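# Sort red and yellow push-button units into matching bins

## Task

Place each push-button unit into the bin whose colour matches its cap: the red-capped unit goes into the red bin, the yellow-capped unit into the yellow bin.

## Robot and tools

Robot: two arms, left_arm and right_arm, each ending in a five-digit-style hand with index, middle and ring fingers plus a thumb (16 hinge motors per hand). right_arm has a right hand; left_arm has a mirrored left hand. Bases in the scene frame: left_arm at (+0.029, +0.293, +0.016) m, right_arm at (-0.021, -0.247, +0.020) m, both nearly unrotated. A two-camera stand sits behind the arms. Loose objects may occasionally be nudged by outside forces.

Scene frame: origin at table-top height midway between the nominal bases; +z up, +x forward over the table, +y toward left_arm. Image left/right does not match arm names. Reported end_effector_position (m) and end_effector_quat_wxyz use this frame and can be off by a few cm, more at long reach.

Hand point axes (right hand): +z runs along straight fingers toward the tips; +y points out of the palm face (palm surface at y = -0.062); +x runs across the palm away from the thumb. For the left hand +x points toward the thumb instead. Straight fingertips end about 0.139 m beyond knuckles at z = -0.017; fingers lie at y = -0.076. A rigid mast on the palm side near the wrist (x +0.05 to +0.10, z -0.16 to -0.11, up to y = +0.06; x sign flipped on the left hand) can collide with things. Fingertips have rubber caps.

Tool execute_actions. Argument actions: a list of actions; each action is a list of up to 15 rows, each row one 1/30 s control step; a short action repeats its final row to fill 15 steps (0.5 s). Every row is one flat list of 48 numbers, all in [-1, 1], covering both arms even if one is idle. Order: left_arm dx, dy, dz, rx, ry, rz; left hand's 16 hinge numbers; left current_limit, speed; then the same 24 for right_arm.
Pose numbers are offsets, not poses: each row is measured from that arm's Hand target at the start of the action (not from the previous row), along the Hand target's own axes. Scale: 1.0 equals 0.6 m for dx, dy, dz and 180 degrees for the rotation vector rx, ry, rz. Because each new action starts from the current Hand target, sending the same offset again moves further. All zeros re-requests the current target. Commanded orientation is clipped to within 40 degrees of the measured one each step; the arm uses damped IK, favouring position. The hand often stops short of the target (friction, weight, elbow sag when loaded); waiting does not fix this, so send the remaining gap as a further offset, aiming higher when carrying. Small moves may not start. Near the waist axis a small hand move can swing the whole arm. To release a push against a surface, command the target back beyond the hand point.

Hand numbers, per arm, in this exact order: index_mcp, index_abd, index_pip, index_dip, middle_mcp, middle_abd, middle_pip, middle_dip, ring_mcp, ring_abd, ring_pip, ring_dip, thumb_cmc, thumb_axl, thumb_mcp, thumb_ipl, current_limit, speed. Each hinge number is an absolute goal, scaled linearly between its stops (degrees at +1, at -1; straight value): _mcp (-18, +128; +0.75), _abd (-60, +60; +0.00), _pip (-29, +108; +0.58), _dip (-21, +117; +0.70), thumb_cmc (-20, +120; +0.71), thumb_axl (-27, +140; +0.68), thumb_mcp (-69, +109; +0.23), thumb_ipl (-77, +108; +0.17). Moving toward -1 curls fingers toward the palm, swings _abd away from the thumb, brings the thumb round in front of the palm. A 0 is a real goal, so to keep a hand unchanged resend its hand_goal, hand_current_limit and hand_speed. current_limit maps -1..+1 to 0..550 mA (minimum 11 mA); speed sets set-point rate to (speed+1)/2 of 8.5 rad/s. Initial values: current_limit +0.4, speed -0.6; last values persist. Grip force comes from the goal lying past the object's surface.

Argument cameras: list of names (cam_high, cam_low, cam_left_wrist, cam_right_wrist, 672x504 each) or ["all"]; omitted gives all images only when actions is empty. Unknown names invalidate the call. An empty actions list returns full state plus images.

Results: Hand target (the commanded pose after clipping, base for next offsets), end effector pose, joint positions, velocities ("within noise" when still), torques (include gravity, noisy, joints 3 and 4 wrap at ±28 N m), hand_goal, hand_measured, hand_current_ma (positive pushes toward -1), hand_state per motor (moving, goal, blocked, overload), hand_current_limit, hand_speed, motor temperatures.

Tool zoom_image: camera (one of the four) and region [x0, y0, x1, y1] in pixels from the top-left, at most 504 by 504, on that camera's latest image.

Tool finished_scene: scene = current scene number; ends the scene irreversibly, so call it only when both units rest in their bins and stay there without the robot.

Avoid: dropping units from height or releasing them while moving, slamming or hard pushes, knocking anything off the table (that fails the task), contact between the two arms or one hand gripping the other. Motor current at 495 mA or more for 5 s shuts that motor off for 10 s; keep grips moderate. Motors heat while holding loads or straining; MOTOR HOT appears at 85 °C and at 100 °C the arm drops for 30-60 s. During an arm stop, hand commands are discarded. The scene keeps running while you think.

Each tool is called after "Request:" as a command line: name --argument value for each argument, lists and objects as JSON in quotes; but a table of rows of numbers goes row by row, as --pt "numbers of a row", without its own name.

## Session

Request:
execute_actions --actions '[]'

Request:
zoom_image --camera "cam_high" --region '[160, 100, 500, 260]'

Scene clock: 0.00 s.
left_arm: end_effector_position=(+0.3775, +0.6229, +0.1658) hand_goal=(+0.754, +0.000, +0.576, +0.696, +0.754, +0.000, +0.576, +0.696, +0.754, +0.000, +0.576, +0.696, +0.714, +0.678, +0.226, +0.168) hand_measured=(+0.754, +0.000, +0.576, +0.696, +0.754, +0.000, +0.576, +0.696, +0.754, +0.000, +0.576, +0.696, +0.714, +0.678, +0.226, +0.168) hand_current_ma=(+0, +0, +0, +0, +0, +0, +0, +0, +0, +0, +0, +0, +0, +0, +0, +0) hand_state=(goal, goal, goal, goal, goal, goal, goal, goal, goal, goal, goal, goal, goal, goal, goal, goal) hand_current_limit=0.40 hand_speed=-0.60 end_effector_quat_wxyz=(+0.165, +0.939, +0.291, +0.082) | right_arm: end_effector_position=(+0.4941, -0.4808, +0.2390) hand_goal=(+0.754, +0.000, +0.576, +0.696, +0.754, +0.000, +0.576, +0.696, +0.754, +0.000, +0.576, +0.696, +0.714, +0.678, +0.226, +0.168) hand_measured=(+0.754, +0.000, +0.576, +0.696, +0.754, +0.000, +0.576, +0.696, +0.754, +0.000, +0.576, +0.696, +0.714, +0.678, +0.226, +0.168) hand_current_ma=(+0, +0, +0, +0, +0, +0, +0, +0, +0, +0, +0, +0, +0, +0, +0, +0) hand_state=(goal, goal, goal, goal, goal, goal, goal, goal, goal, goal, goal, goal, goal, goal, goal, goal) hand_current_limit=0.40 hand_speed=-0.60 end_effector_quat_wxyz=(+0.419, +0.451, -0.474, +0.630)
Joint positions: left_arm=[1.043 1.721 1.341 -1.304 0.353 2.048] | right_arm=[-0.109 1.939 1.182 1.285 1.28 1.283]
Joint velocities: within noise
Joint torques (N m): no reading
Motor temperatures (°C): left_arm=[34 33 35 31 34 34] | right_arm=[31 38 42 33 34 34]
Heat: left arm: hottest elbow 35 °C; right arm: hottest elbow 42 °C.
Hand target: left_arm +0.3822, +0.6307, +0.1746; +0.155, +0.941, +0.287, +0.094 | right_arm +0.5006, -0.4814, +0.2551; +0.408, +0.436, -0.480, +0.643

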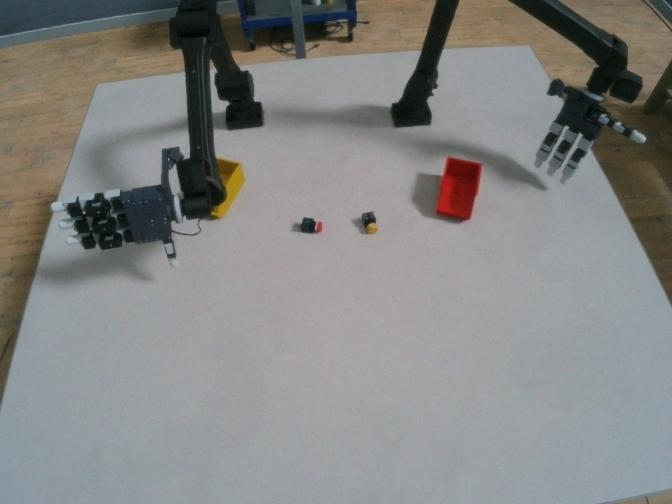

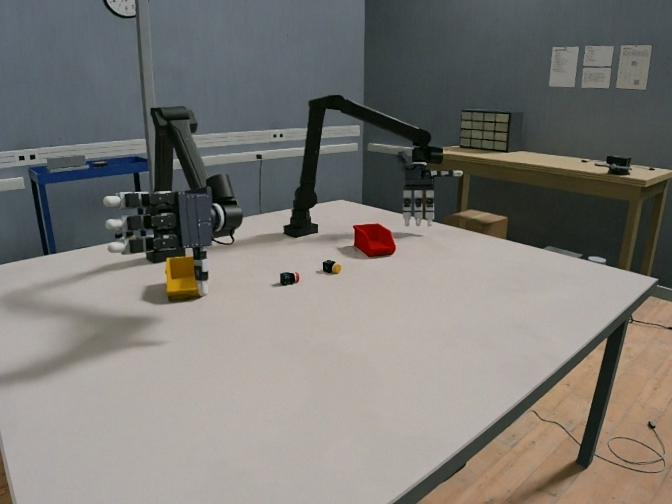

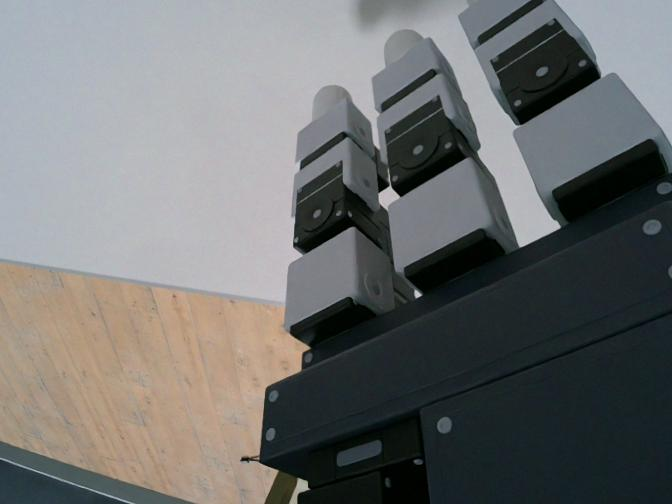

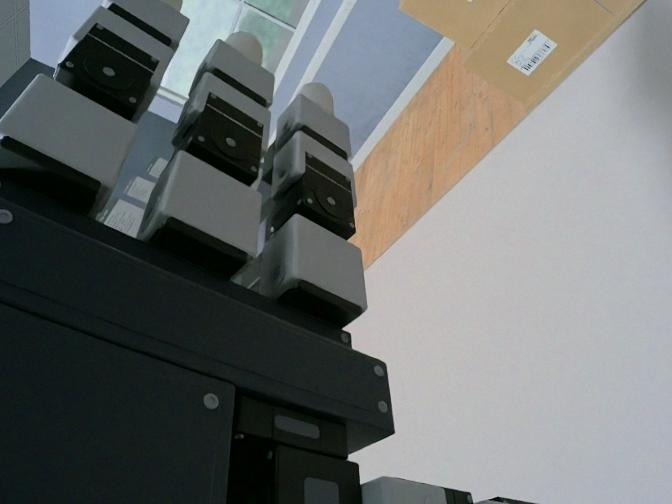

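Scaled by 1.482 from the camera's 672x504 image, which has a finer 960x720 frame.

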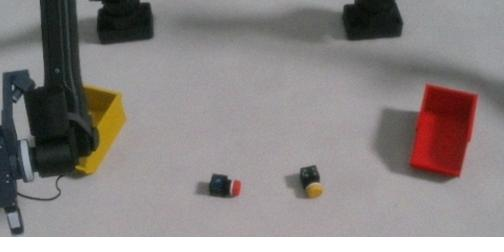

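Request:
zoom_image --camera "cam_high" --region '[290, 180, 390, 280]'

Request:
zoom_image --camera "cam_high" --region '[410, 130, 510, 230]'

Request:
zoom_image --camera "cam_high" --region '[150, 130, 270, 250]'

Request:
zoom_image --camera "cam_low" --region '[140, 220, 260, 340]'

Scaled by 5.040 from the camera's 672x504 image, which has a finer 960x720 frame.

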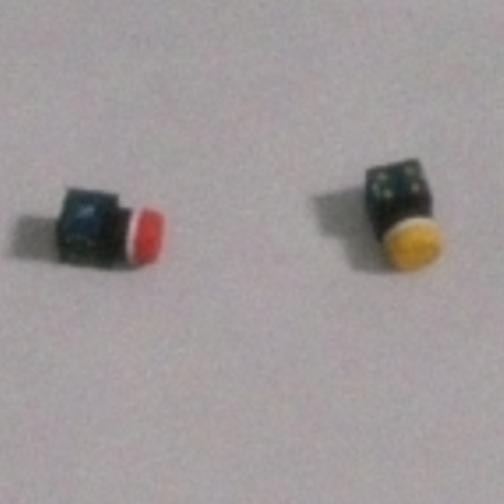

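Scaled by 5.040 from the camera's 672x504 image, which has a finer 960x720 frame.

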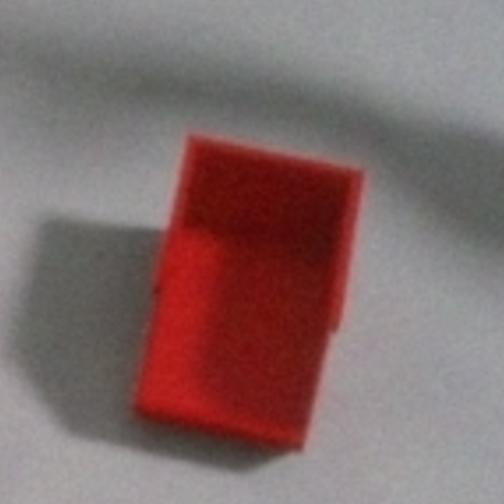

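Scaled by 4.200 from the camera's 672x504 image, which has a finer 960x720 frame.

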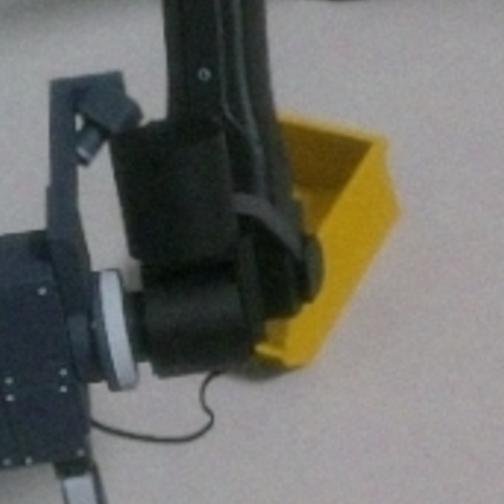

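Scaled by 4.200 from the camera's 672x504 image, which has a finer 960x720 frame.

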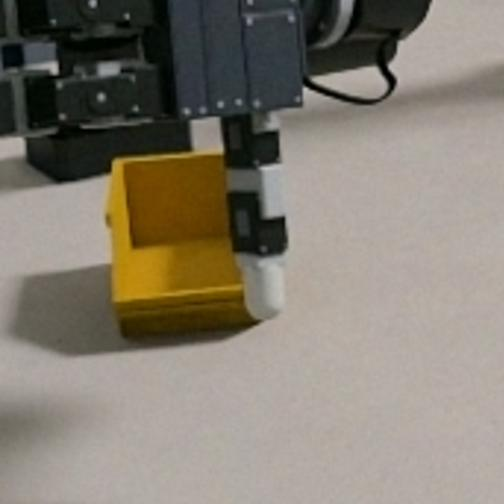

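Request:
execute_actions --actions '[[[0,0,0,0,0,0,0.754,0,0.576,0.696,0.754,0,0.576,0.696,0.754,0,0.576,0.696,0.714,0.678,0.226,0.168,0.4,-0.6,0.0794,-0.0218,0.0133,0,0,0,0.754,0,0.576,0.696,0.754,0,0.576,0.696,0.754,0,0.576,0.696,0.714,0.678,0.226,0.168,0.4,-0.6]],[[0,0,0,0,0,0,0.754,0,0.576,0.696,0.754,0,0.576,0.696,0.754,0,0.576,0.696,0.714,0.678,0.226,0.168,0.4,-0.6,0.0794,-0.0218,0.0133,0,0,0,0.754,0,0.576,0.696,1,0,-0.95,-0.609,1,0,-0.95,-0.609,0.714,0.678,0.226,0.168,0.4,-0.6]],[[0,0,0,0,0,0,0.754,0,0.576,0.696,0.754,0,0.576,0.696,0.754,0,0.576,0.696,0.714,0.678,0.226,0.168,0.4,-0.6,0,0,0,0.041,-0.0618,-0.0464,0.754,0,0.576,0.696,1,0,-0.95,-0.609,1,0,-0.95,-0.609,0.714,0.678,0.226,0.168,0.4,-0.6]],[[0,0,0,0,0,0,0.754,0,0.576,0.696,0.754,0,0.576,0.696,0.754,0,0.576,0.696,0.714,0.678,0.226,0.168,0.4,-0.6,0,0,0,0.041,-0.0618,-0.0464,0.754,0,0.576,0.696,1,0,-0.95,-0.609,1,0,-0.95,-0.609,0.714,0.678,0.226,0.168,0.4,-0.6]],[[0,0,0,0,0,0,0.754,0,0.576,0.696,0.754,0,0.576,0.696,0.754,0,0.576,0.696,0.714,0.678,0.226,0.168,0.4,-0.6,0,0,0,0.041,-0.0618,-0.0464,0.754,0,0.576,0.696,1,0,-0.95,-0.609,1,0,-0.95,-0.609,0.714,0.678,0.226,0.168,0.4,-0.6]],[[0,0,0,0,0,0,0.754,0,0.576,0.696,0.754,0,0.576,0.696,0.754,0,0.576,0.696,0.714,0.678,0.226,0.168,0.4,-0.6,0,0,0,0.041,-0.0618,-0.0464,0.754,0,0.576,0.696,1,0,-0.95,-0.609,1,0,-0.95,-0.609,0.714,0.678,0.226,0.168,0.4,-0.6]]]' --cameras '["cam_high", "cam_right_wrist"]'

Scene clock: 131.53 s.
left_arm: end_effector_position=(+0.3775, +0.6229, +0.1658) hand_goal=(+0.754, +0.000, +0.576, +0.696, +0.754, +0.000, +0.576, +0.696, +0.754, +0.000, +0.576, +0.696, +0.714, +0.678, +0.226, +0.168) hand_measured=(+0.754, +0.000, +0.576, +0.696, +0.754, +0.000, +0.576, +0.696, +0.754, +0.000, +0.576, +0.696, +0.714, +0.678, +0.224, +0.168) hand_current_ma=(+0, +0, +0, +0, +0, +0, +0, +0, +0, +0, +0, +0, +0, +0, +0, +0) hand_state=(goal, goal, goal, goal, goal, goal, goal, goal, goal, goal, goal, goal, goal, goal, goal, goal) hand_current_limit=0.40 hand_speed=-0.60 end_effector_quat_wxyz=(+0.165, +0.939, +0.291, +0.082) | right_arm: end_effector_position=(+0.4878, -0.4767, +0.3108) hand_goal=(+0.754, +0.000, +0.576, +0.696, +1.000, +0.000, -0.950, -0.608, +1.000, +0.000, -0.950, -0.608, +0.714, +0.678, +0.226, +0.168) hand_measured=(+0.754, +0.002, +0.576, +0.696, +1.000, +0.002, -0.946, -0.604, +1.000, +0.002, -0.948, -0.606, +0.714, +0.678, +0.226, +0.168) hand_current_ma=(+2, +8, +3, +0, -4, +7, +15, +13, -3, +7, +12, +11, +1, -3, -3, -2) hand_state=(goal, goal, goal, goal, goal, goal, goal, goal, goal, goal, goal, goal, goal, goal, goal, goal) hand_current_limit=0.40 hand_speed=-0.60 end_effector_quat_wxyz=(+0.247, +0.858, -0.276, +0.357)
Joint positions: left_arm=[1.043 1.721 1.341 -1.304 0.353 2.048] | right_arm=[-0.163 1.528 1.371 -0.687 0.585 1.832]
Joint torques (N m): left_arm=[-1.03 -14.45 9.33 -0.42 0.5 0.05] | right_arm=[-1.85 -12.57 14.45 1.21 0.26 -0.17]
Motor temperatures (°C): left_arm=[34 37 40 31 35 34] | right_arm=[31 40 47 33 35 34]
Heat: left arm: hottest elbow 40 °C; right arm: hottest elbow 47 °C.
Hand target: left_arm +0.3822, +0.6307, +0.1746; +0.155, +0.941, +0.287, +0.094 | right_arm +0.5006, -0.4814, +0.3552; +0.243, +0.842, -0.282, +0.392
Off the commanded pose: left_arm 0.013 m, 2 deg | right_arm 0.046 m, 4 deg.
Images, in order (width x height): cam_high 672x504, cam_right_wrist 672x504.

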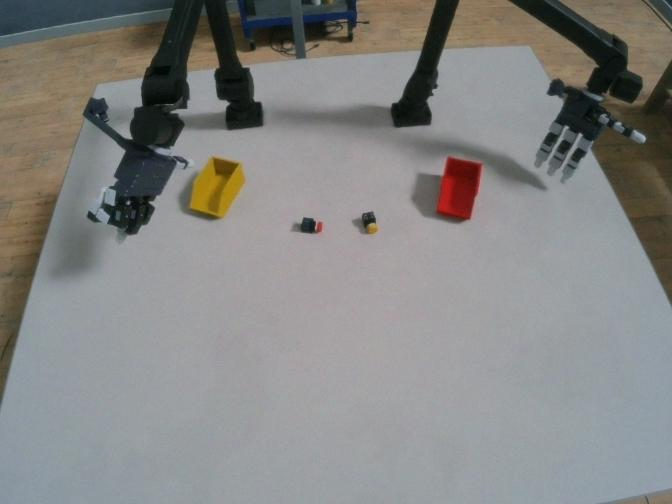

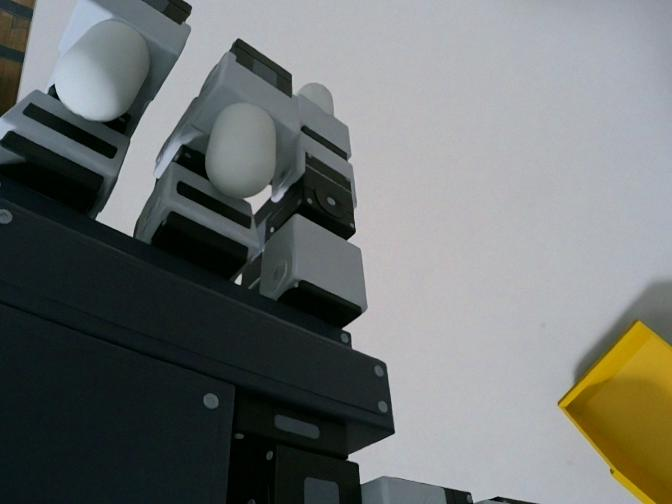

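Request:
execute_actions --actions '[[[0,0,0,0,0,0,0.754,0,0.576,0.696,0.754,0,0.576,0.696,0.754,0,0.576,0.696,0.714,0.678,0.226,0.168,0.4,-0.6,0,0,0,0.041,-0.0618,-0.0464,0.795,0,-0.606,0.217,1,0,-0.95,-0.609,1,0,-0.95,-0.609,-0.5,0.678,-0.079,0.276,0.2,-0.6]],[[0,0,0,0,0,0,0.754,0,0.576,0.696,0.754,0,0.576,0.696,0.754,0,0.576,0.696,0.714,0.678,0.226,0.168,0.4,-0.6,0,0,0,0.041,-0.0618,-0.0464,0.795,0,-0.606,0.217,1,0,-0.95,-0.609,1,0,-0.95,-0.609,-0.5,0.678,-0.079,0.276,0.2,-0.6]],[[0,0,0,0,0,0,0.754,0,0.576,0.696,0.754,0,0.576,0.696,0.754,0,0.576,0.696,0.714,0.678,0.226,0.168,0.4,-0.6,0,0,0,0.041,-0.0618,-0.0464,0.795,0,-0.606,0.217,1,0,-0.95,-0.609,1,0,-0.95,-0.609,-0.5,0.678,-0.079,0.276,0.2,-0.6]],[[0,0,0,0,0,0,0.754,0,0.576,0.696,0.754,0,0.576,0.696,0.754,0,0.576,0.696,0.714,0.678,0.226,0.168,0.4,-0.6,0,0,0,0.041,-0.0618,-0.0464,0.795,0,-0.606,0.217,1,0,-0.95,-0.609,1,0,-0.95,-0.609,-0.5,0.678,-0.079,0.276,0.2,-0.6]]]' --cameras '["cam_high", "cam_low"]'

Request:
zoom_image --camera "cam_high" --region '[160, 130, 260, 230]'

Scene clock: 148.03 s.
left_arm: end_effector_position=(+0.3775, +0.6229, +0.1658) hand_goal=(+0.754, +0.000, +0.576, +0.696, +0.754, +0.000, +0.576, +0.696, +0.754, +0.000, +0.576, +0.696, +0.714, +0.678, +0.226, +0.168) hand_measured=(+0.754, +0.000, +0.576, +0.696, +0.754, +0.000, +0.576, +0.696, +0.754, +0.000, +0.576, +0.696, +0.714, +0.678, +0.224, +0.168) hand_current_ma=(+0, +0, +0, +0, +0, +0, +0, +0, +0, +0, +0, +0, +0, +0, +0, +0) hand_state=(goal, goal, goal, goal, goal, goal, goal, goal, goal, goal, goal, goal, goal, goal, goal, goal) hand_current_limit=0.40 hand_speed=-0.60 end_effector_quat_wxyz=(+0.165, +0.939, +0.291, +0.082) | right_arm: end_effector_position=(+0.4867, -0.4752, +0.3333) hand_goal=(+0.796, +0.000, -0.606, +0.218, +1.000, +0.000, -0.950, -0.608, +1.000, +0.000, -0.950, -0.608, -0.500, +0.678, -0.078, +0.276) hand_measured=(+0.796, +0.002, -0.600, +0.222, +1.000, +0.002, -0.946, -0.604, +1.000, +0.002, -0.948, -0.606, -0.496, +0.678, -0.080, +0.272) hand_current_ma=(+1, +8, +30, +15, -4, +7, +15, +13, -3, +7, +12, +11, +18, -3, -10, -20) hand_state=(goal, goal, goal, goal, goal, goal, goal, goal, goal, goal, goal, goal, goal, goal, goal, goal) hand_current_limit=0.20 hand_speed=-0.60 end_effector_quat_wxyz=(+0.015, +0.999, -0.005, +0.036)
Joint positions: left_arm=[1.043 1.721 1.341 -1.304 0.353 2.048] | right_arm=[-0.289 1.749 1.928 -1.672 0.011 1.322]
Joint torques (N m): left_arm=[-1.73 -15.56 9.63 -0.28 0.49 0.08] | right_arm=[-2.08 -12.04 13.04 0.28 -0.06 -0.18]
Heat: left arm: hottest elbow 40 °C; right arm: hottest elbow 50 °C.
Hand target: left_arm +0.3822, +0.6307, +0.1746; +0.155, +0.941, +0.287, +0.094 | right_arm +0.5006, -0.4814, +0.3552; +0.005, +1.000, -0.001, +0.025
Off the commanded pose: left_arm 0.013 m, 2 deg | right_arm 0.027 m, 2 deg.
joint sent to its limit (right arm) — joint 4 (wrist pitch), lower limit. The joint targets are off in position and orientation.
Images, in order (width x height): cam_high 672x504, cam_low 672x504.

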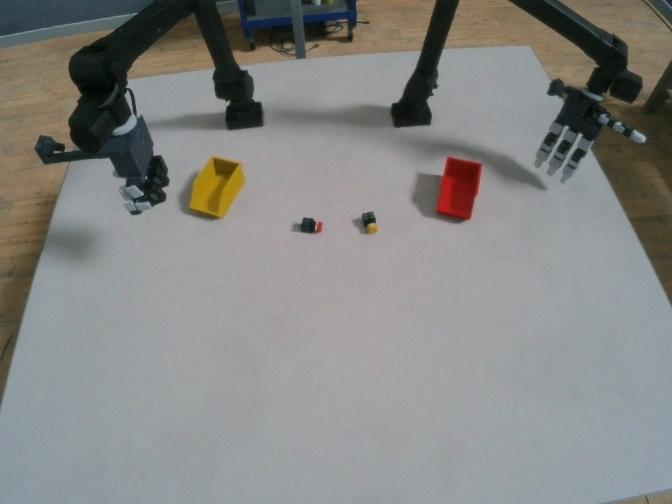

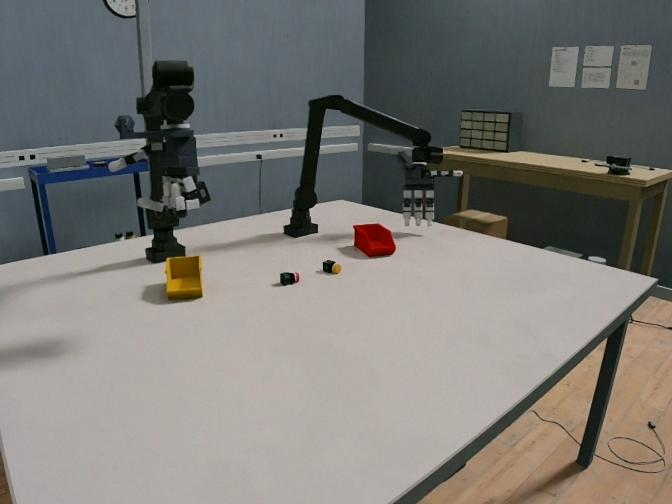

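Scaled by 5.040 from the camera's 672x504 image, which has a finer 960x720 frame.

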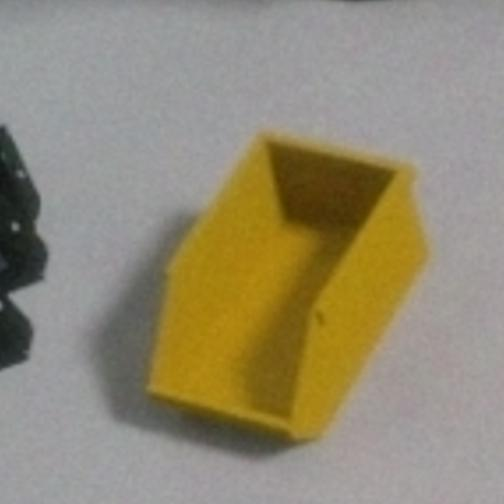

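Request:
execute_actions --actions '[[[0,0,0,0,0,0,0.754,0,0.576,0.696,0.754,0,0.576,0.696,0.754,0,0.576,0.696,0.714,0.678,0.226,0.168,0.4,-0.6,-0.002,-0.063,0.0045,0,0,0,0.795,0,-0.606,0.217,1,0,-0.95,-0.609,1,0,-0.95,-0.609,-0.5,0.678,-0.079,0.276,0.2,-0.6]],[[0,0,0,0,0,0,0.754,0,0.576,0.696,0.754,0,0.576,0.696,0.754,0,0.576,0.696,0.714,0.678,0.226,0.168,0.4,-0.6,-0.0042,-0.1263,0.009,0,0,0,0.795,0,-0.606,0.217,1,0,-0.95,-0.609,1,0,-0.95,-0.609,-0.5,0.678,-0.079,0.276,0.2,-0.6]],[[0,0,0,0,0,0,0.754,0,0.576,0.696,0.754,0,0.576,0.696,0.754,0,0.576,0.696,0.714,0.678,0.226,0.168,0.4,-0.6,-0.0042,-0.1263,0.009,0,0,0,0.795,0,-0.606,0.217,1,0,-0.95,-0.609,1,0,-0.95,-0.609,-0.5,0.678,-0.079,0.276,0.2,-0.6]],[[0,0,0,0,0,0,0.754,0,0.576,0.696,0.754,0,0.576,0.696,0.754,0,0.576,0.696,0.714,0.678,0.226,0.168,0.4,-0.6,-0.0042,-0.1263,0.009,0,0,0,0.795,0,-0.606,0.217,1,0,-0.95,-0.609,1,0,-0.95,-0.609,-0.5,0.678,-0.079,0.276,0.2,-0.6]],[[0,0,0,0,0,0,0.754,0,0.576,0.696,0.754,0,0.576,0.696,0.754,0,0.576,0.696,0.714,0.678,0.226,0.168,0.4,-0.6,-0.0042,-0.1263,0.009,0,0,0,0.795,0,-0.606,0.217,1,0,-0.95,-0.609,1,0,-0.95,-0.609,-0.5,0.678,-0.079,0.276,0.2,-0.6]],[[0,0,0,0,0,0,0.754,0,0.576,0.696,0.754,0,0.576,0.696,0.754,0,0.576,0.696,0.714,0.678,0.226,0.168,0.4,-0.6,-0.0042,-0.1263,0.009,0.0352,-0.0055,-0.007,0.795,0,-0.606,0.217,1,0,-0.95,-0.609,1,0,-0.95,-0.609,-0.5,0.678,-0.079,0.276,0.2,-0.6]]]' --cameras '["cam_high"]'

Scene clock: 195.53 s.
left_arm: end_effector_position=(+0.3775, +0.6229, +0.1658) hand_goal=(+0.754, +0.000, +0.576, +0.696, +0.754, +0.000, +0.576, +0.696, +0.754, +0.000, +0.576, +0.696, +0.714, +0.678, +0.226, +0.168) hand_measured=(+0.754, +0.000, +0.576, +0.696, +0.754, +0.000, +0.576, +0.696, +0.754, +0.000, +0.576, +0.696, +0.714, +0.678, +0.224, +0.168) hand_current_ma=(+0, +0, +0, +0, +0, +0, +0, +0, +0, +0, +0, +0, +0, +0, +0, +0) hand_state=(goal, goal, goal, goal, goal, goal, goal, goal, goal, goal, goal, goal, goal, goal, goal, goal) hand_current_limit=0.40 hand_speed=-0.60 end_effector_quat_wxyz=(+0.165, +0.939, +0.291, +0.082) | right_arm: end_effector_position=(+0.4764, -0.0698, +0.3028) hand_goal=(+0.796, +0.000, -0.606, +0.218, +1.000, +0.000, -0.950, -0.608, +1.000, +0.000, -0.950, -0.608, -0.500, +0.678, -0.078, +0.276) hand_measured=(+0.796, +0.002, -0.600, +0.222, +0.998, +0.002, -0.946, -0.604, +0.998, +0.002, -0.948, -0.606, -0.498, +0.678, -0.080, +0.272) hand_current_ma=(+3, +8, +27, +15, -8, +7, +15, +13, -7, +7, +12, +11, +9, -3, -14, -19) hand_state=(goal, goal, goal, goal, goal, goal, goal, goal, goal, goal, goal, goal, goal, goal, goal, goal) hand_current_limit=0.20 hand_speed=-0.60 end_effector_quat_wxyz=(-0.045, +0.999, +0.023, +0.010)
Joint positions: left_arm=[1.043 1.721 1.341 -1.304 0.353 2.048] | right_arm=[0.42 1.842 2.002 -1.675 -0.073 1.977]
Joint torques (N m): left_arm=[-1.38 -14.62 9.52 -0.49 0.47 0.09] | right_arm=[-1.79 -13.39 12.88 0.23 -0.09 0.13]
Motor temperatures (°C): left_arm=[34 38 41 31 35 34] | right_arm=[31 41 52 33 35 34]
Heat: left arm: hottest elbow 41 °C; right arm: hottest elbow 52 °C.
Hand target: left_arm +0.3822, +0.6307, +0.1746; +0.155, +0.941, +0.287, +0.094 | right_arm +0.4890, -0.0650, +0.3203; -0.050, +0.999, +0.012, +0.017
Off the commanded pose: left_arm 0.013 m, 2 deg | right_arm 0.022 m, 2 deg.
joint sent to its limit (right arm) — joint 4 (wrist pitch), lower limit. The joint targets are off in position, not in orientation.
Images, in order (width x height): cam_high 672x504.

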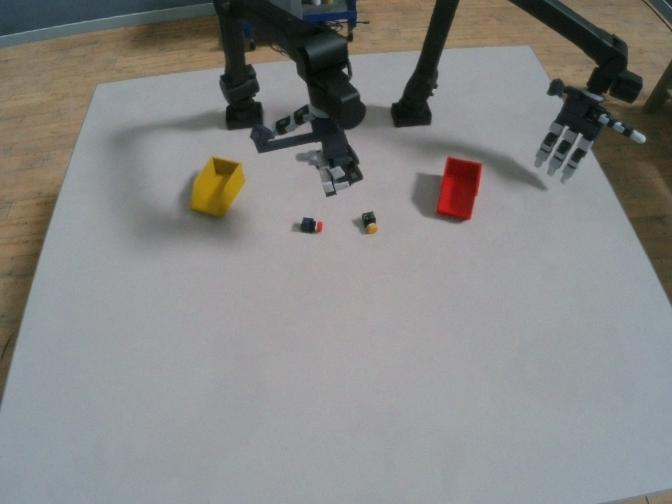

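Request:
execute_actions --actions '[[[0,0,0,0,0,0,0.754,0,0.576,0.696,0.754,0,0.576,0.696,0.754,0,0.576,0.696,0.714,0.678,0.226,0.168,0.4,-0.6,0,0,0,0.0616,-0.0096,-0.0122,0.795,0,-0.606,0.217,1,0,-0.95,-0.609,1,0,-0.95,-0.609,-0.5,0.678,-0.079,0.276,0.2,-0.6]],[[0,0,0,0,0,0,0.754,0,0.576,0.696,0.754,0,0.576,0.696,0.754,0,0.576,0.696,0.714,0.678,0.226,0.168,0.4,-0.6,0,0,0,0.0616,-0.0096,-0.0122,0.795,0,-0.606,0.217,1,0,-0.95,-0.609,1,0,-0.95,-0.609,-0.5,0.678,-0.079,0.276,0.2,-0.6]],[[0,0,0,0,0,0,0.754,0,0.576,0.696,0.754,0,0.576,0.696,0.754,0,0.576,0.696,0.714,0.678,0.226,0.168,0.4,-0.6,0,0,0,0.0616,-0.0096,-0.0122,0.795,0,-0.606,0.217,1,0,-0.95,-0.609,1,0,-0.95,-0.609,-0.5,0.678,-0.079,0.276,0.2,-0.6]],[[0,0,0,0,0,0,0.754,0,0.576,0.696,0.754,0,0.576,0.696,0.754,0,0.576,0.696,0.714,0.678,0.226,0.168,0.4,-0.6,0,0,0,0.0616,-0.0096,-0.0122,0.795,0,-0.606,0.217,1,0,-0.95,-0.609,1,0,-0.95,-0.609,-0.5,0.678,-0.079,0.276,0.2,-0.6]],[[0,0,0,0,0,0,0.754,0,0.576,0.696,0.754,0,0.576,0.696,0.754,0,0.576,0.696,0.714,0.678,0.226,0.168,0.4,-0.6,0.0144,-0.0086,0.0945,0,0,0,0.795,0,-0.606,0.217,1,0,-0.95,-0.609,1,0,-0.95,-0.609,-0.5,0.678,-0.079,0.276,0.2,-0.6]],[[0,0,0,0,0,0,0.754,0,0.576,0.696,0.754,0,0.576,0.696,0.754,0,0.576,0.696,0.714,0.678,0.226,0.168,0.4,-0.6,0.0144,-0.0086,0.0945,0,0,0,0.795,0,-0.606,0.217,1,0,-0.95,-0.609,1,0,-0.95,-0.609,-0.5,0.678,-0.079,0.276,0.2,-0.6]]]' --cameras '["cam_high","cam_right_wrist"]'

Scene clock: 222.83 s.
left_arm: end_effector_position=(+0.3775, +0.6229, +0.1658) hand_goal=(+0.754, +0.000, +0.576, +0.696, +0.754, +0.000, +0.576, +0.696, +0.754, +0.000, +0.576, +0.696, +0.714, +0.678, +0.226, +0.168) hand_measured=(+0.754, +0.000, +0.576, +0.696, +0.754, +0.000, +0.576, +0.696, +0.754, +0.000, +0.576, +0.696, +0.714, +0.678, +0.224, +0.168) hand_current_ma=(+0, +0, +0, +0, +0, +0, +0, +0, +0, +0, +0, +0, +0, +0, +0, +0) hand_state=(goal, goal, goal, goal, goal, goal, goal, goal, goal, goal, goal, goal, goal, goal, goal, goal) hand_current_limit=0.40 hand_speed=-0.60 end_effector_quat_wxyz=(+0.165, +0.939, +0.291, +0.082) | right_arm: end_effector_position=(+0.4800, +0.0310, +0.2560) hand_goal=(+0.796, +0.000, -0.606, +0.218, +1.000, +0.000, -0.950, -0.608, +1.000, +0.000, -0.950, -0.608, -0.500, +0.678, -0.078, +0.276) hand_measured=(+0.792, +0.002, -0.602, +0.222, +0.994, +0.002, -0.946, -0.604, +0.994, +0.002, -0.948, -0.606, -0.500, +0.678, -0.080, +0.274) hand_current_ma=(-22, +8, +17, +15, -30, +7, +15, +13, -25, +7, +12, +11, +3, -3, -13, -15) hand_state=(goal, goal, goal, goal, goal, goal, goal, goal, goal, goal, goal, goal, goal, goal, goal, goal) hand_current_limit=0.20 hand_speed=-0.60 end_effector_quat_wxyz=(-0.418, +0.901, +0.102, -0.051)
Joint positions: left_arm=[1.043 1.721 1.341 -1.304 0.353 2.048] | right_arm=[0.337 1.838 1.859 -1.436 -0.859 1.783]
Joint torques (N m): left_arm=[-0.79 -15.38 9.36 -0.29 0.49 0.04] | right_arm=[-1.38 -14.27 8.51 1.2 -0.66 0.17]
Heat: left arm: hottest elbow 41 °C; right arm: hottest elbow 53 °C.
Hand target: left_arm +0.3822, +0.6307, +0.1746; +0.155, +0.941, +0.287, +0.094 | right_arm +0.4865, +0.0300, +0.2553; -0.420, +0.901, +0.094, -0.044
Off the commanded pose: left_arm 0.013 m, 2 deg | right_arm 0.007 m, 1 deg.
Images, in order (width x height): cam_high 672x504, cam_right_wrist 672x504.

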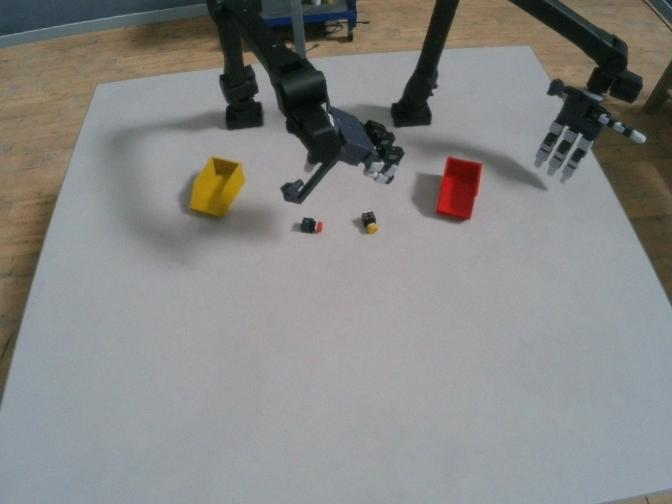

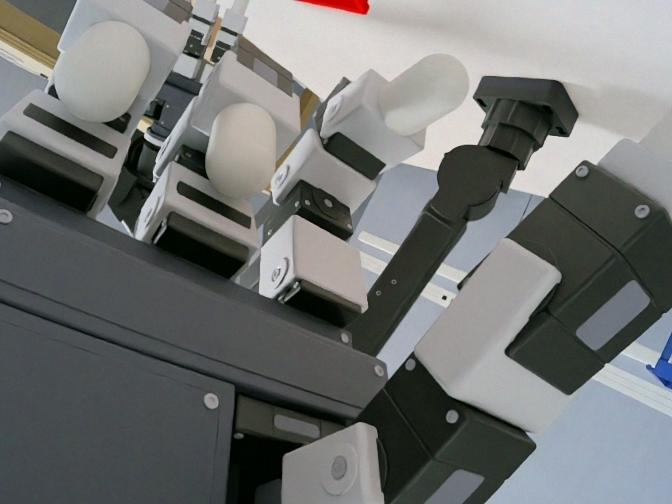

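Request:
execute_actions --actions '[[[0,0,0,0,0,0,0.754,0,0.576,0.696,0.754,0,0.576,0.696,0.754,0,0.576,0.696,0.714,0.678,0.226,0.168,0.4,-0.6,0.0065,0.0027,0.0834,0,0,0,0.795,0,-0.606,0.217,1,0,-0.95,-0.609,1,0,-0.95,-0.609,-0.5,0.678,-0.079,0.276,0.2,-0.6]],[[0,0,0,0,0,0,0.754,0,0.576,0.696,0.754,0,0.576,0.696,0.754,0,0.576,0.696,0.714,0.678,0.226,0.168,0.4,-0.6,0.0065,0.0027,0.0834,0,0,0,0.795,0,-0.606,0.217,1,0,-0.95,-0.609,1,0,-0.95,-0.609,-0.5,0.678,-0.079,0.276,0.2,-0.6]],[[0,0,0,0,0,0,0.754,0,0.576,0.696,0.754,0,0.576,0.696,0.754,0,0.576,0.696,0.714,0.678,0.226,0.168,0.4,-0.6,0.0065,0.0427,0.0634,0,0,0,0.795,0,-0.606,0.217,1,0,-0.95,-0.609,1,0,-0.95,-0.609,-0.5,0.678,-0.079,0.276,0.2,-0.6]],[[0,0,0,0,0,0,0.754,0,0.576,0.696,0.754,0,0.576,0.696,0.754,0,0.576,0.696,0.714,0.678,0.226,0.168,0.4,-0.6,0.0065,0.0427,0.0634,0,0,0,0.795,0,-0.606,0.217,1,0,-0.95,-0.609,1,0,-0.95,-0.609,-0.5,0.678,-0.079,0.276,0.2,-0.6]]]' --cameras '["cam_high","cam_low","cam_right_wrist"]'

Request:
zoom_image --camera "cam_high" --region '[320, 150, 420, 250]'

Request:
zoom_image --camera "cam_low" --region '[280, 200, 380, 300]'

Scene clock: 245.43 s.
left_arm: end_effector_position=(+0.3775, +0.6229, +0.1658) hand_goal=(+0.754, +0.000, +0.576, +0.696, +0.754, +0.000, +0.576, +0.696, +0.754, +0.000, +0.576, +0.696, +0.714, +0.678, +0.226, +0.168) hand_measured=(+0.754, +0.000, +0.576, +0.696, +0.754, +0.000, +0.576, +0.696, +0.754, +0.000, +0.576, +0.696, +0.714, +0.678, +0.224, +0.168) hand_current_ma=(+0, +0, +0, +0, +0, +0, +0, +0, +0, +0, +0, +0, +0, +0, +0, +0) hand_state=(goal, goal, goal, goal, goal, goal, goal, goal, goal, goal, goal, goal, goal, goal, goal, goal) hand_current_limit=0.40 hand_speed=-0.60 end_effector_quat_wxyz=(+0.165, +0.939, +0.291, +0.082) | right_arm: end_effector_position=(+0.4767, +0.1243, +0.0980) hand_goal=(+0.796, +0.000, -0.606, +0.218, +1.000, +0.000, -0.950, -0.608, +1.000, +0.000, -0.950, -0.608, -0.500, +0.678, -0.078, +0.276) hand_measured=(+0.792, +0.002, -0.602, +0.222, +0.994, +0.002, -0.946, -0.604, +0.994, +0.002, -0.948, -0.606, -0.500, +0.678, -0.080, +0.274) hand_current_ma=(-22, +8, +17, +15, -30, +7, +15, +13, -25, +7, +12, +11, +2, -3, -13, -15) hand_state=(goal, goal, goal, goal, goal, goal, goal, goal, goal, goal, goal, goal, goal, goal, goal, goal) hand_current_limit=0.20 hand_speed=-0.60 end_effector_quat_wxyz=(-0.416, +0.903, +0.096, -0.051)
Joint positions: left_arm=[1.043 1.721 1.341 -1.304 0.353 2.048] | right_arm=[0.481 1.977 1.641 -0.918 -0.819 2.009]
Joint torques (N m): left_arm=[-1.9 -15.09 9.5 -0.16 0.49 0.09] | right_arm=[-0.5 -15.62 8.61 1.54 -0.65 0.16]
Heat: left arm: hottest elbow 41 °C; right arm: hottest elbow 52 °C.
Hand target: left_arm +0.3822, +0.6307, +0.1746; +0.155, +0.941, +0.287, +0.094 | right_arm +0.4811, +0.1309, +0.1002; -0.420, +0.901, +0.094, -0.044
Off the commanded pose: left_arm 0.013 m, 2 deg | right_arm 0.008 m, 1 deg.
Images, in order (width x height): cam_high 672x504, cam_low 672x504, cam_right_wrist 672x504.

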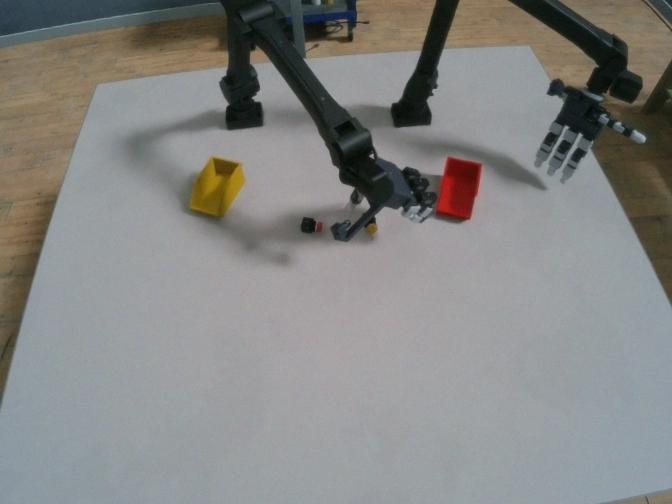

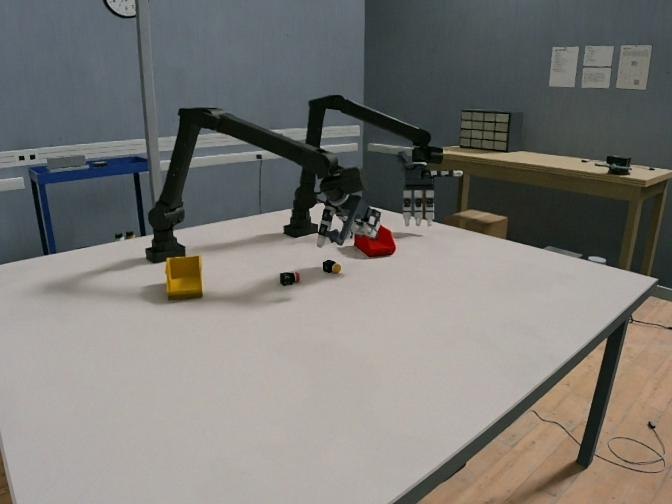

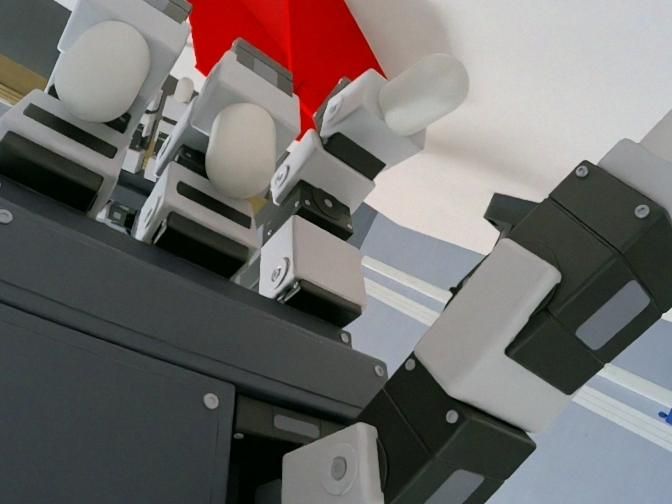

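Scaled by 5.040 from the camera's 672x504 image, which has a finer 960x720 frame.

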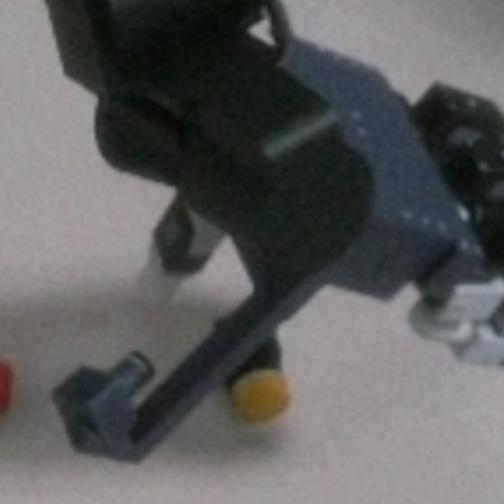

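Scaled by 5.040 from the camera's 672x504 image, which has a finer 960x720 frame.

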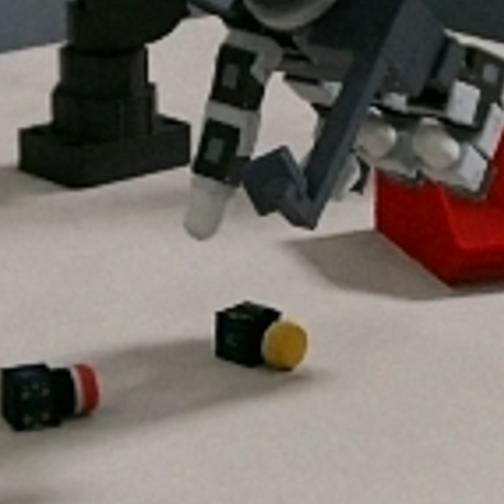

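Request:
execute_actions --actions '[[[0,0,0,0,0,0,0.754,0,0.576,0.696,0.754,0,0.576,0.696,0.754,0,0.576,0.696,0.714,0.678,0.226,0.168,0.4,-0.6,-0.0014,0.0297,0.0269,0,0,0,0.795,0,-0.606,0.217,1,0,-0.95,-0.609,1,0,-0.95,-0.609,-0.5,0.678,-0.079,0.276,0.2,-0.6]],[[0,0,0,0,0,0,0.754,0,0.576,0.696,0.754,0,0.576,0.696,0.754,0,0.576,0.696,0.714,0.678,0.226,0.168,0.4,-0.6,-0.0014,0.0297,0.0269,0,0,0,0.795,0,-0.606,0.217,1,0,-0.95,-0.609,1,0,-0.95,-0.609,-0.5,0.678,-0.079,0.276,0.2,-0.6]]]' --cameras '["cam_high","cam_low","cam_right_wrist"]'

Request:
zoom_image --camera "cam_low" --region '[280, 220, 360, 300]'

Scene clock: 271.07 s.
left_arm: end_effector_position=(+0.3775, +0.6229, +0.1658) hand_goal=(+0.754, +0.000, +0.576, +0.696, +0.754, +0.000, +0.576, +0.696, +0.754, +0.000, +0.576, +0.696, +0.714, +0.678, +0.226, +0.168) hand_measured=(+0.754, +0.000, +0.576, +0.696, +0.754, +0.000, +0.576, +0.696, +0.754, +0.000, +0.576, +0.696, +0.714, +0.678, +0.224, +0.168) hand_current_ma=(+0, +0, +0, +0, +0, +0, +0, +0, +0, +0, +0, +0, +0, +0, +0, +0) hand_state=(goal, goal, goal, goal, goal, goal, goal, goal, goal, goal, goal, goal, goal, goal, goal, goal) hand_current_limit=0.40 hand_speed=-0.60 end_effector_quat_wxyz=(+0.165, +0.939, +0.291, +0.082) | right_arm: end_effector_position=(+0.4775, +0.1247, +0.0543) hand_goal=(+0.796, +0.000, -0.606, +0.218, +1.000, +0.000, -0.950, -0.608, +1.000, +0.000, -0.950, -0.608, -0.500, +0.678, -0.078, +0.276) hand_measured=(+0.792, +0.002, -0.602, +0.222, +0.994, +0.002, -0.946, -0.604, +0.994, +0.002, -0.948, -0.606, -0.500, +0.678, -0.080, +0.274) hand_current_ma=(-22, +8, +17, +15, -30, +7, +15, +13, -25, +7, +12, +11, +2, -3, -13, -15) hand_state=(goal, goal, goal, goal, goal, goal, goal, goal, goal, goal, goal, goal, goal, goal, goal, goal) hand_current_limit=0.20 hand_speed=-0.60 end_effector_quat_wxyz=(-0.417, +0.903, +0.095, -0.047)
Joint positions: left_arm=[1.043 1.721 1.341 -1.304 0.353 2.048] | right_arm=[0.481 2.017 1.581 -0.806 -0.817 2.015]
Joint torques (N m): left_arm=[-1.32 -14.97 9.43 -0.2 0.47 0.08] | right_arm=[-0.09 -15.79 8.2 1.52 -0.64 0.16]
Heat: left arm: hottest elbow 41 °C; right arm: hottest elbow 50 °C.
Hand target: left_arm +0.3822, +0.6307, +0.1746; +0.155, +0.941, +0.287, +0.094 | right_arm +0.4790, +0.1323, +0.0522; -0.420, +0.901, +0.094, -0.044
Off the commanded pose: left_arm 0.013 m, 2 deg | right_arm 0.008 m, 0 deg.
Images, in order (width x height): cam_high 672x504, cam_low 672x504, cam_right_wrist 672x504.

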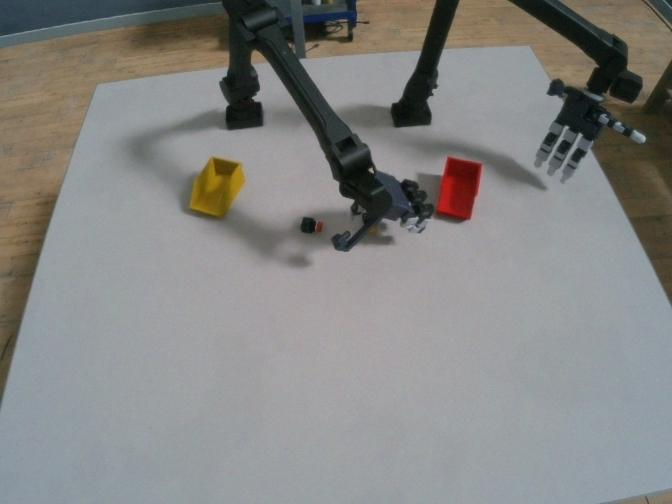

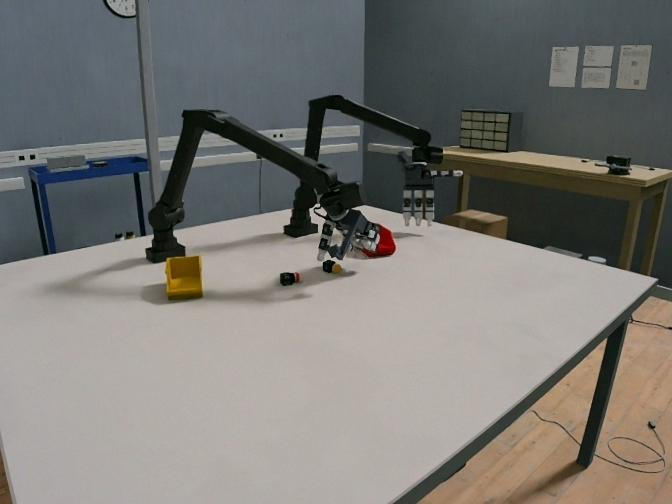

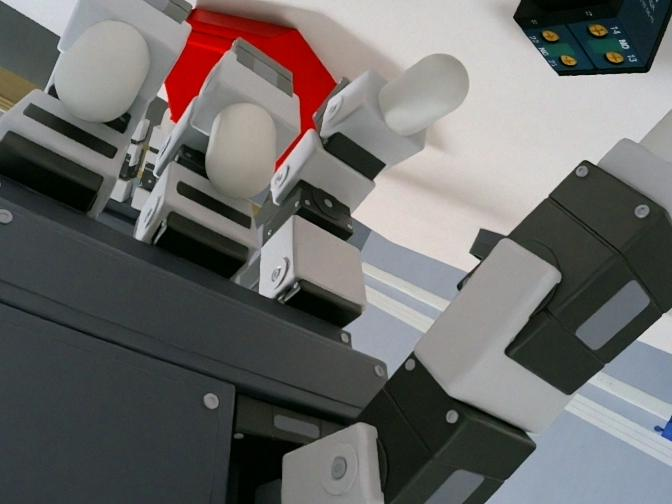

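Scaled by 6.300 from the camera's 672x504 image, which has a finer 960x720 frame.

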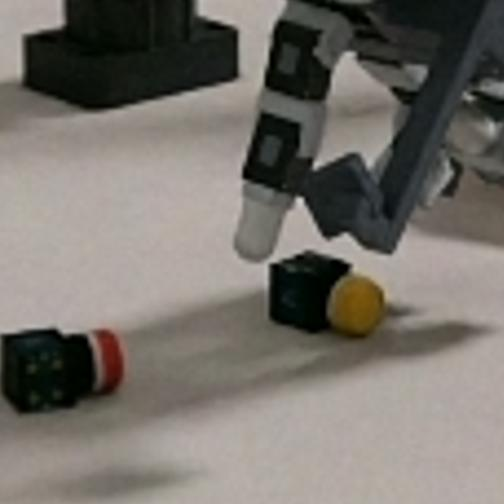

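Request:
execute_actions --actions '[[[0,0,0,0,0,0,0.754,0,0.576,0.696,0.754,0,0.576,0.696,0.754,0,0.576,0.696,0.714,0.678,0.226,0.168,0.4,-0.6,-0.0083,0.0243,0.0203,0,0,0,0.671,0,-0.606,0.217,1,0,-0.95,-0.609,1,0,-0.95,-0.609,-0.5,0.678,-0.18,0.276,0.2,-0.6]],[[0,0,0,0,0,0,0.754,0,0.576,0.696,0.754,0,0.576,0.696,0.754,0,0.576,0.696,0.714,0.678,0.226,0.168,0.4,-0.6,0,0.0179,0.015,0,0,0,0.671,0,-0.606,0.217,1,0,-0.95,-0.609,1,0,-0.95,-0.609,-0.5,0.678,-0.18,0.276,0.2,-0.6]]]' --cameras '["cam_low","cam_right_wrist"]'

Request:
zoom_image --camera "cam_low" --region '[280, 220, 360, 300]'

Scene clock: 301.00 s.
left_arm: end_effector_position=(+0.3775, +0.6229, +0.1658) hand_goal=(+0.754, +0.000, +0.576, +0.696, +0.754, +0.000, +0.576, +0.696, +0.754, +0.000, +0.576, +0.696, +0.714, +0.678, +0.226, +0.168) hand_measured=(+0.754, +0.000, +0.576, +0.696, +0.754, +0.000, +0.576, +0.696, +0.754, +0.000, +0.576, +0.696, +0.714, +0.678, +0.224, +0.168) hand_current_ma=(+0, +0, +0, +0, +0, +0, +0, +0, +0, +0, +0, +0, +0, +0, +0, +0) hand_state=(goal, goal, goal, goal, goal, goal, goal, goal, goal, goal, goal, goal, goal, goal, goal, goal) hand_current_limit=0.40 hand_speed=-0.60 end_effector_quat_wxyz=(+0.165, +0.939, +0.291, +0.082) | right_arm: end_effector_position=(+0.4744, +0.1231, +0.0235) hand_goal=(+0.672, +0.000, -0.606, +0.218, +1.000, +0.000, -0.950, -0.608, +1.000, +0.000, -0.950, -0.608, -0.500, +0.678, -0.180, +0.276) hand_measured=(+0.670, +0.002, -0.602, +0.222, +0.994, +0.002, -0.946, -0.604, +0.994, +0.002, -0.948, -0.606, -0.500, +0.678, -0.178, +0.274) hand_current_ma=(-10, +8, +17, +15, -30, +7, +15, +13, -25, +7, +12, +11, +2, -3, +8, -14) hand_state=(goal, goal, goal, goal, goal, goal, goal, goal, goal, goal, goal, goal, goal, goal, goal, goal) hand_current_limit=0.20 hand_speed=-0.60 end_effector_quat_wxyz=(-0.418, +0.902, +0.095, -0.045)
Joint positions: left_arm=[1.043 1.721 1.341 -1.304 0.353 2.048] | right_arm=[0.481 2.043 1.534 -0.726 -0.817 2.018]
Joint torques (N m): left_arm=[-1.26 -15.09 9.39 -0.29 0.5 0.06] | right_arm=[-0.62 -15.68 7.8 1.57 -0.62 0.16]
Heat: left arm: hottest elbow 41 °C; right arm: hottest elbow 50 °C.
Hand target: left_arm +0.3822, +0.6307, +0.1746; +0.155, +0.941, +0.287, +0.094 | right_arm +0.4742, +0.1312, +0.0192; -0.420, +0.901, +0.094, -0.044
Off the commanded pose: left_arm 0.013 m, 2 deg | right_arm 0.009 m, 0 deg.
Images, in order (width x height): cam_low 672x504, cam_right_wrist 672x504.

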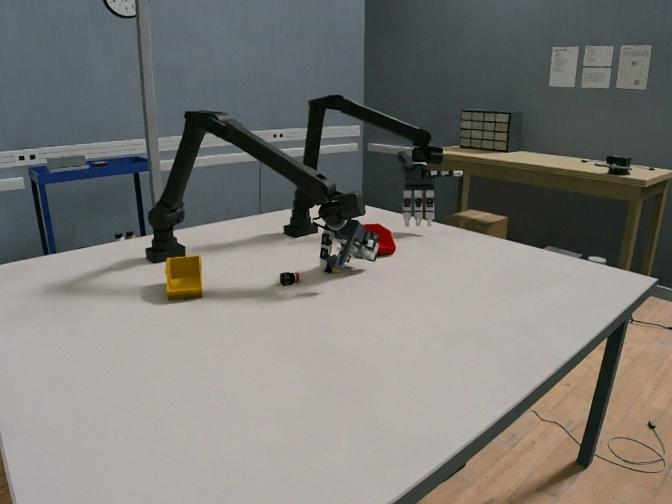

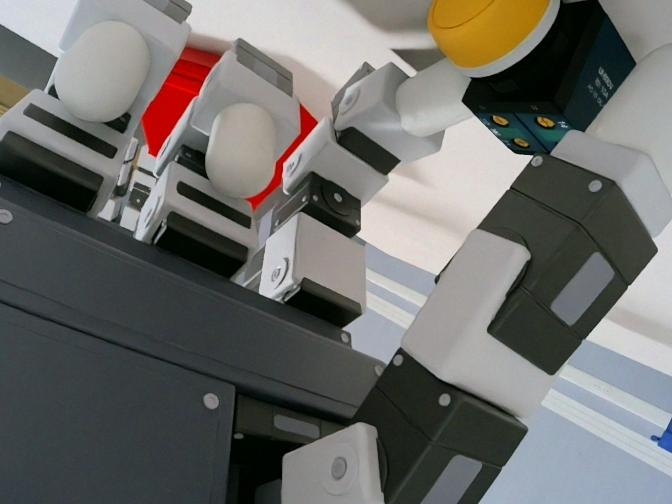

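Scaled by 6.300 from the camera's 672x504 image, which has a finer 960x720 frame.

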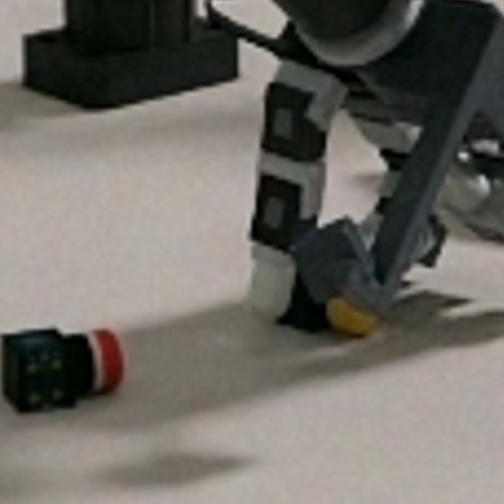

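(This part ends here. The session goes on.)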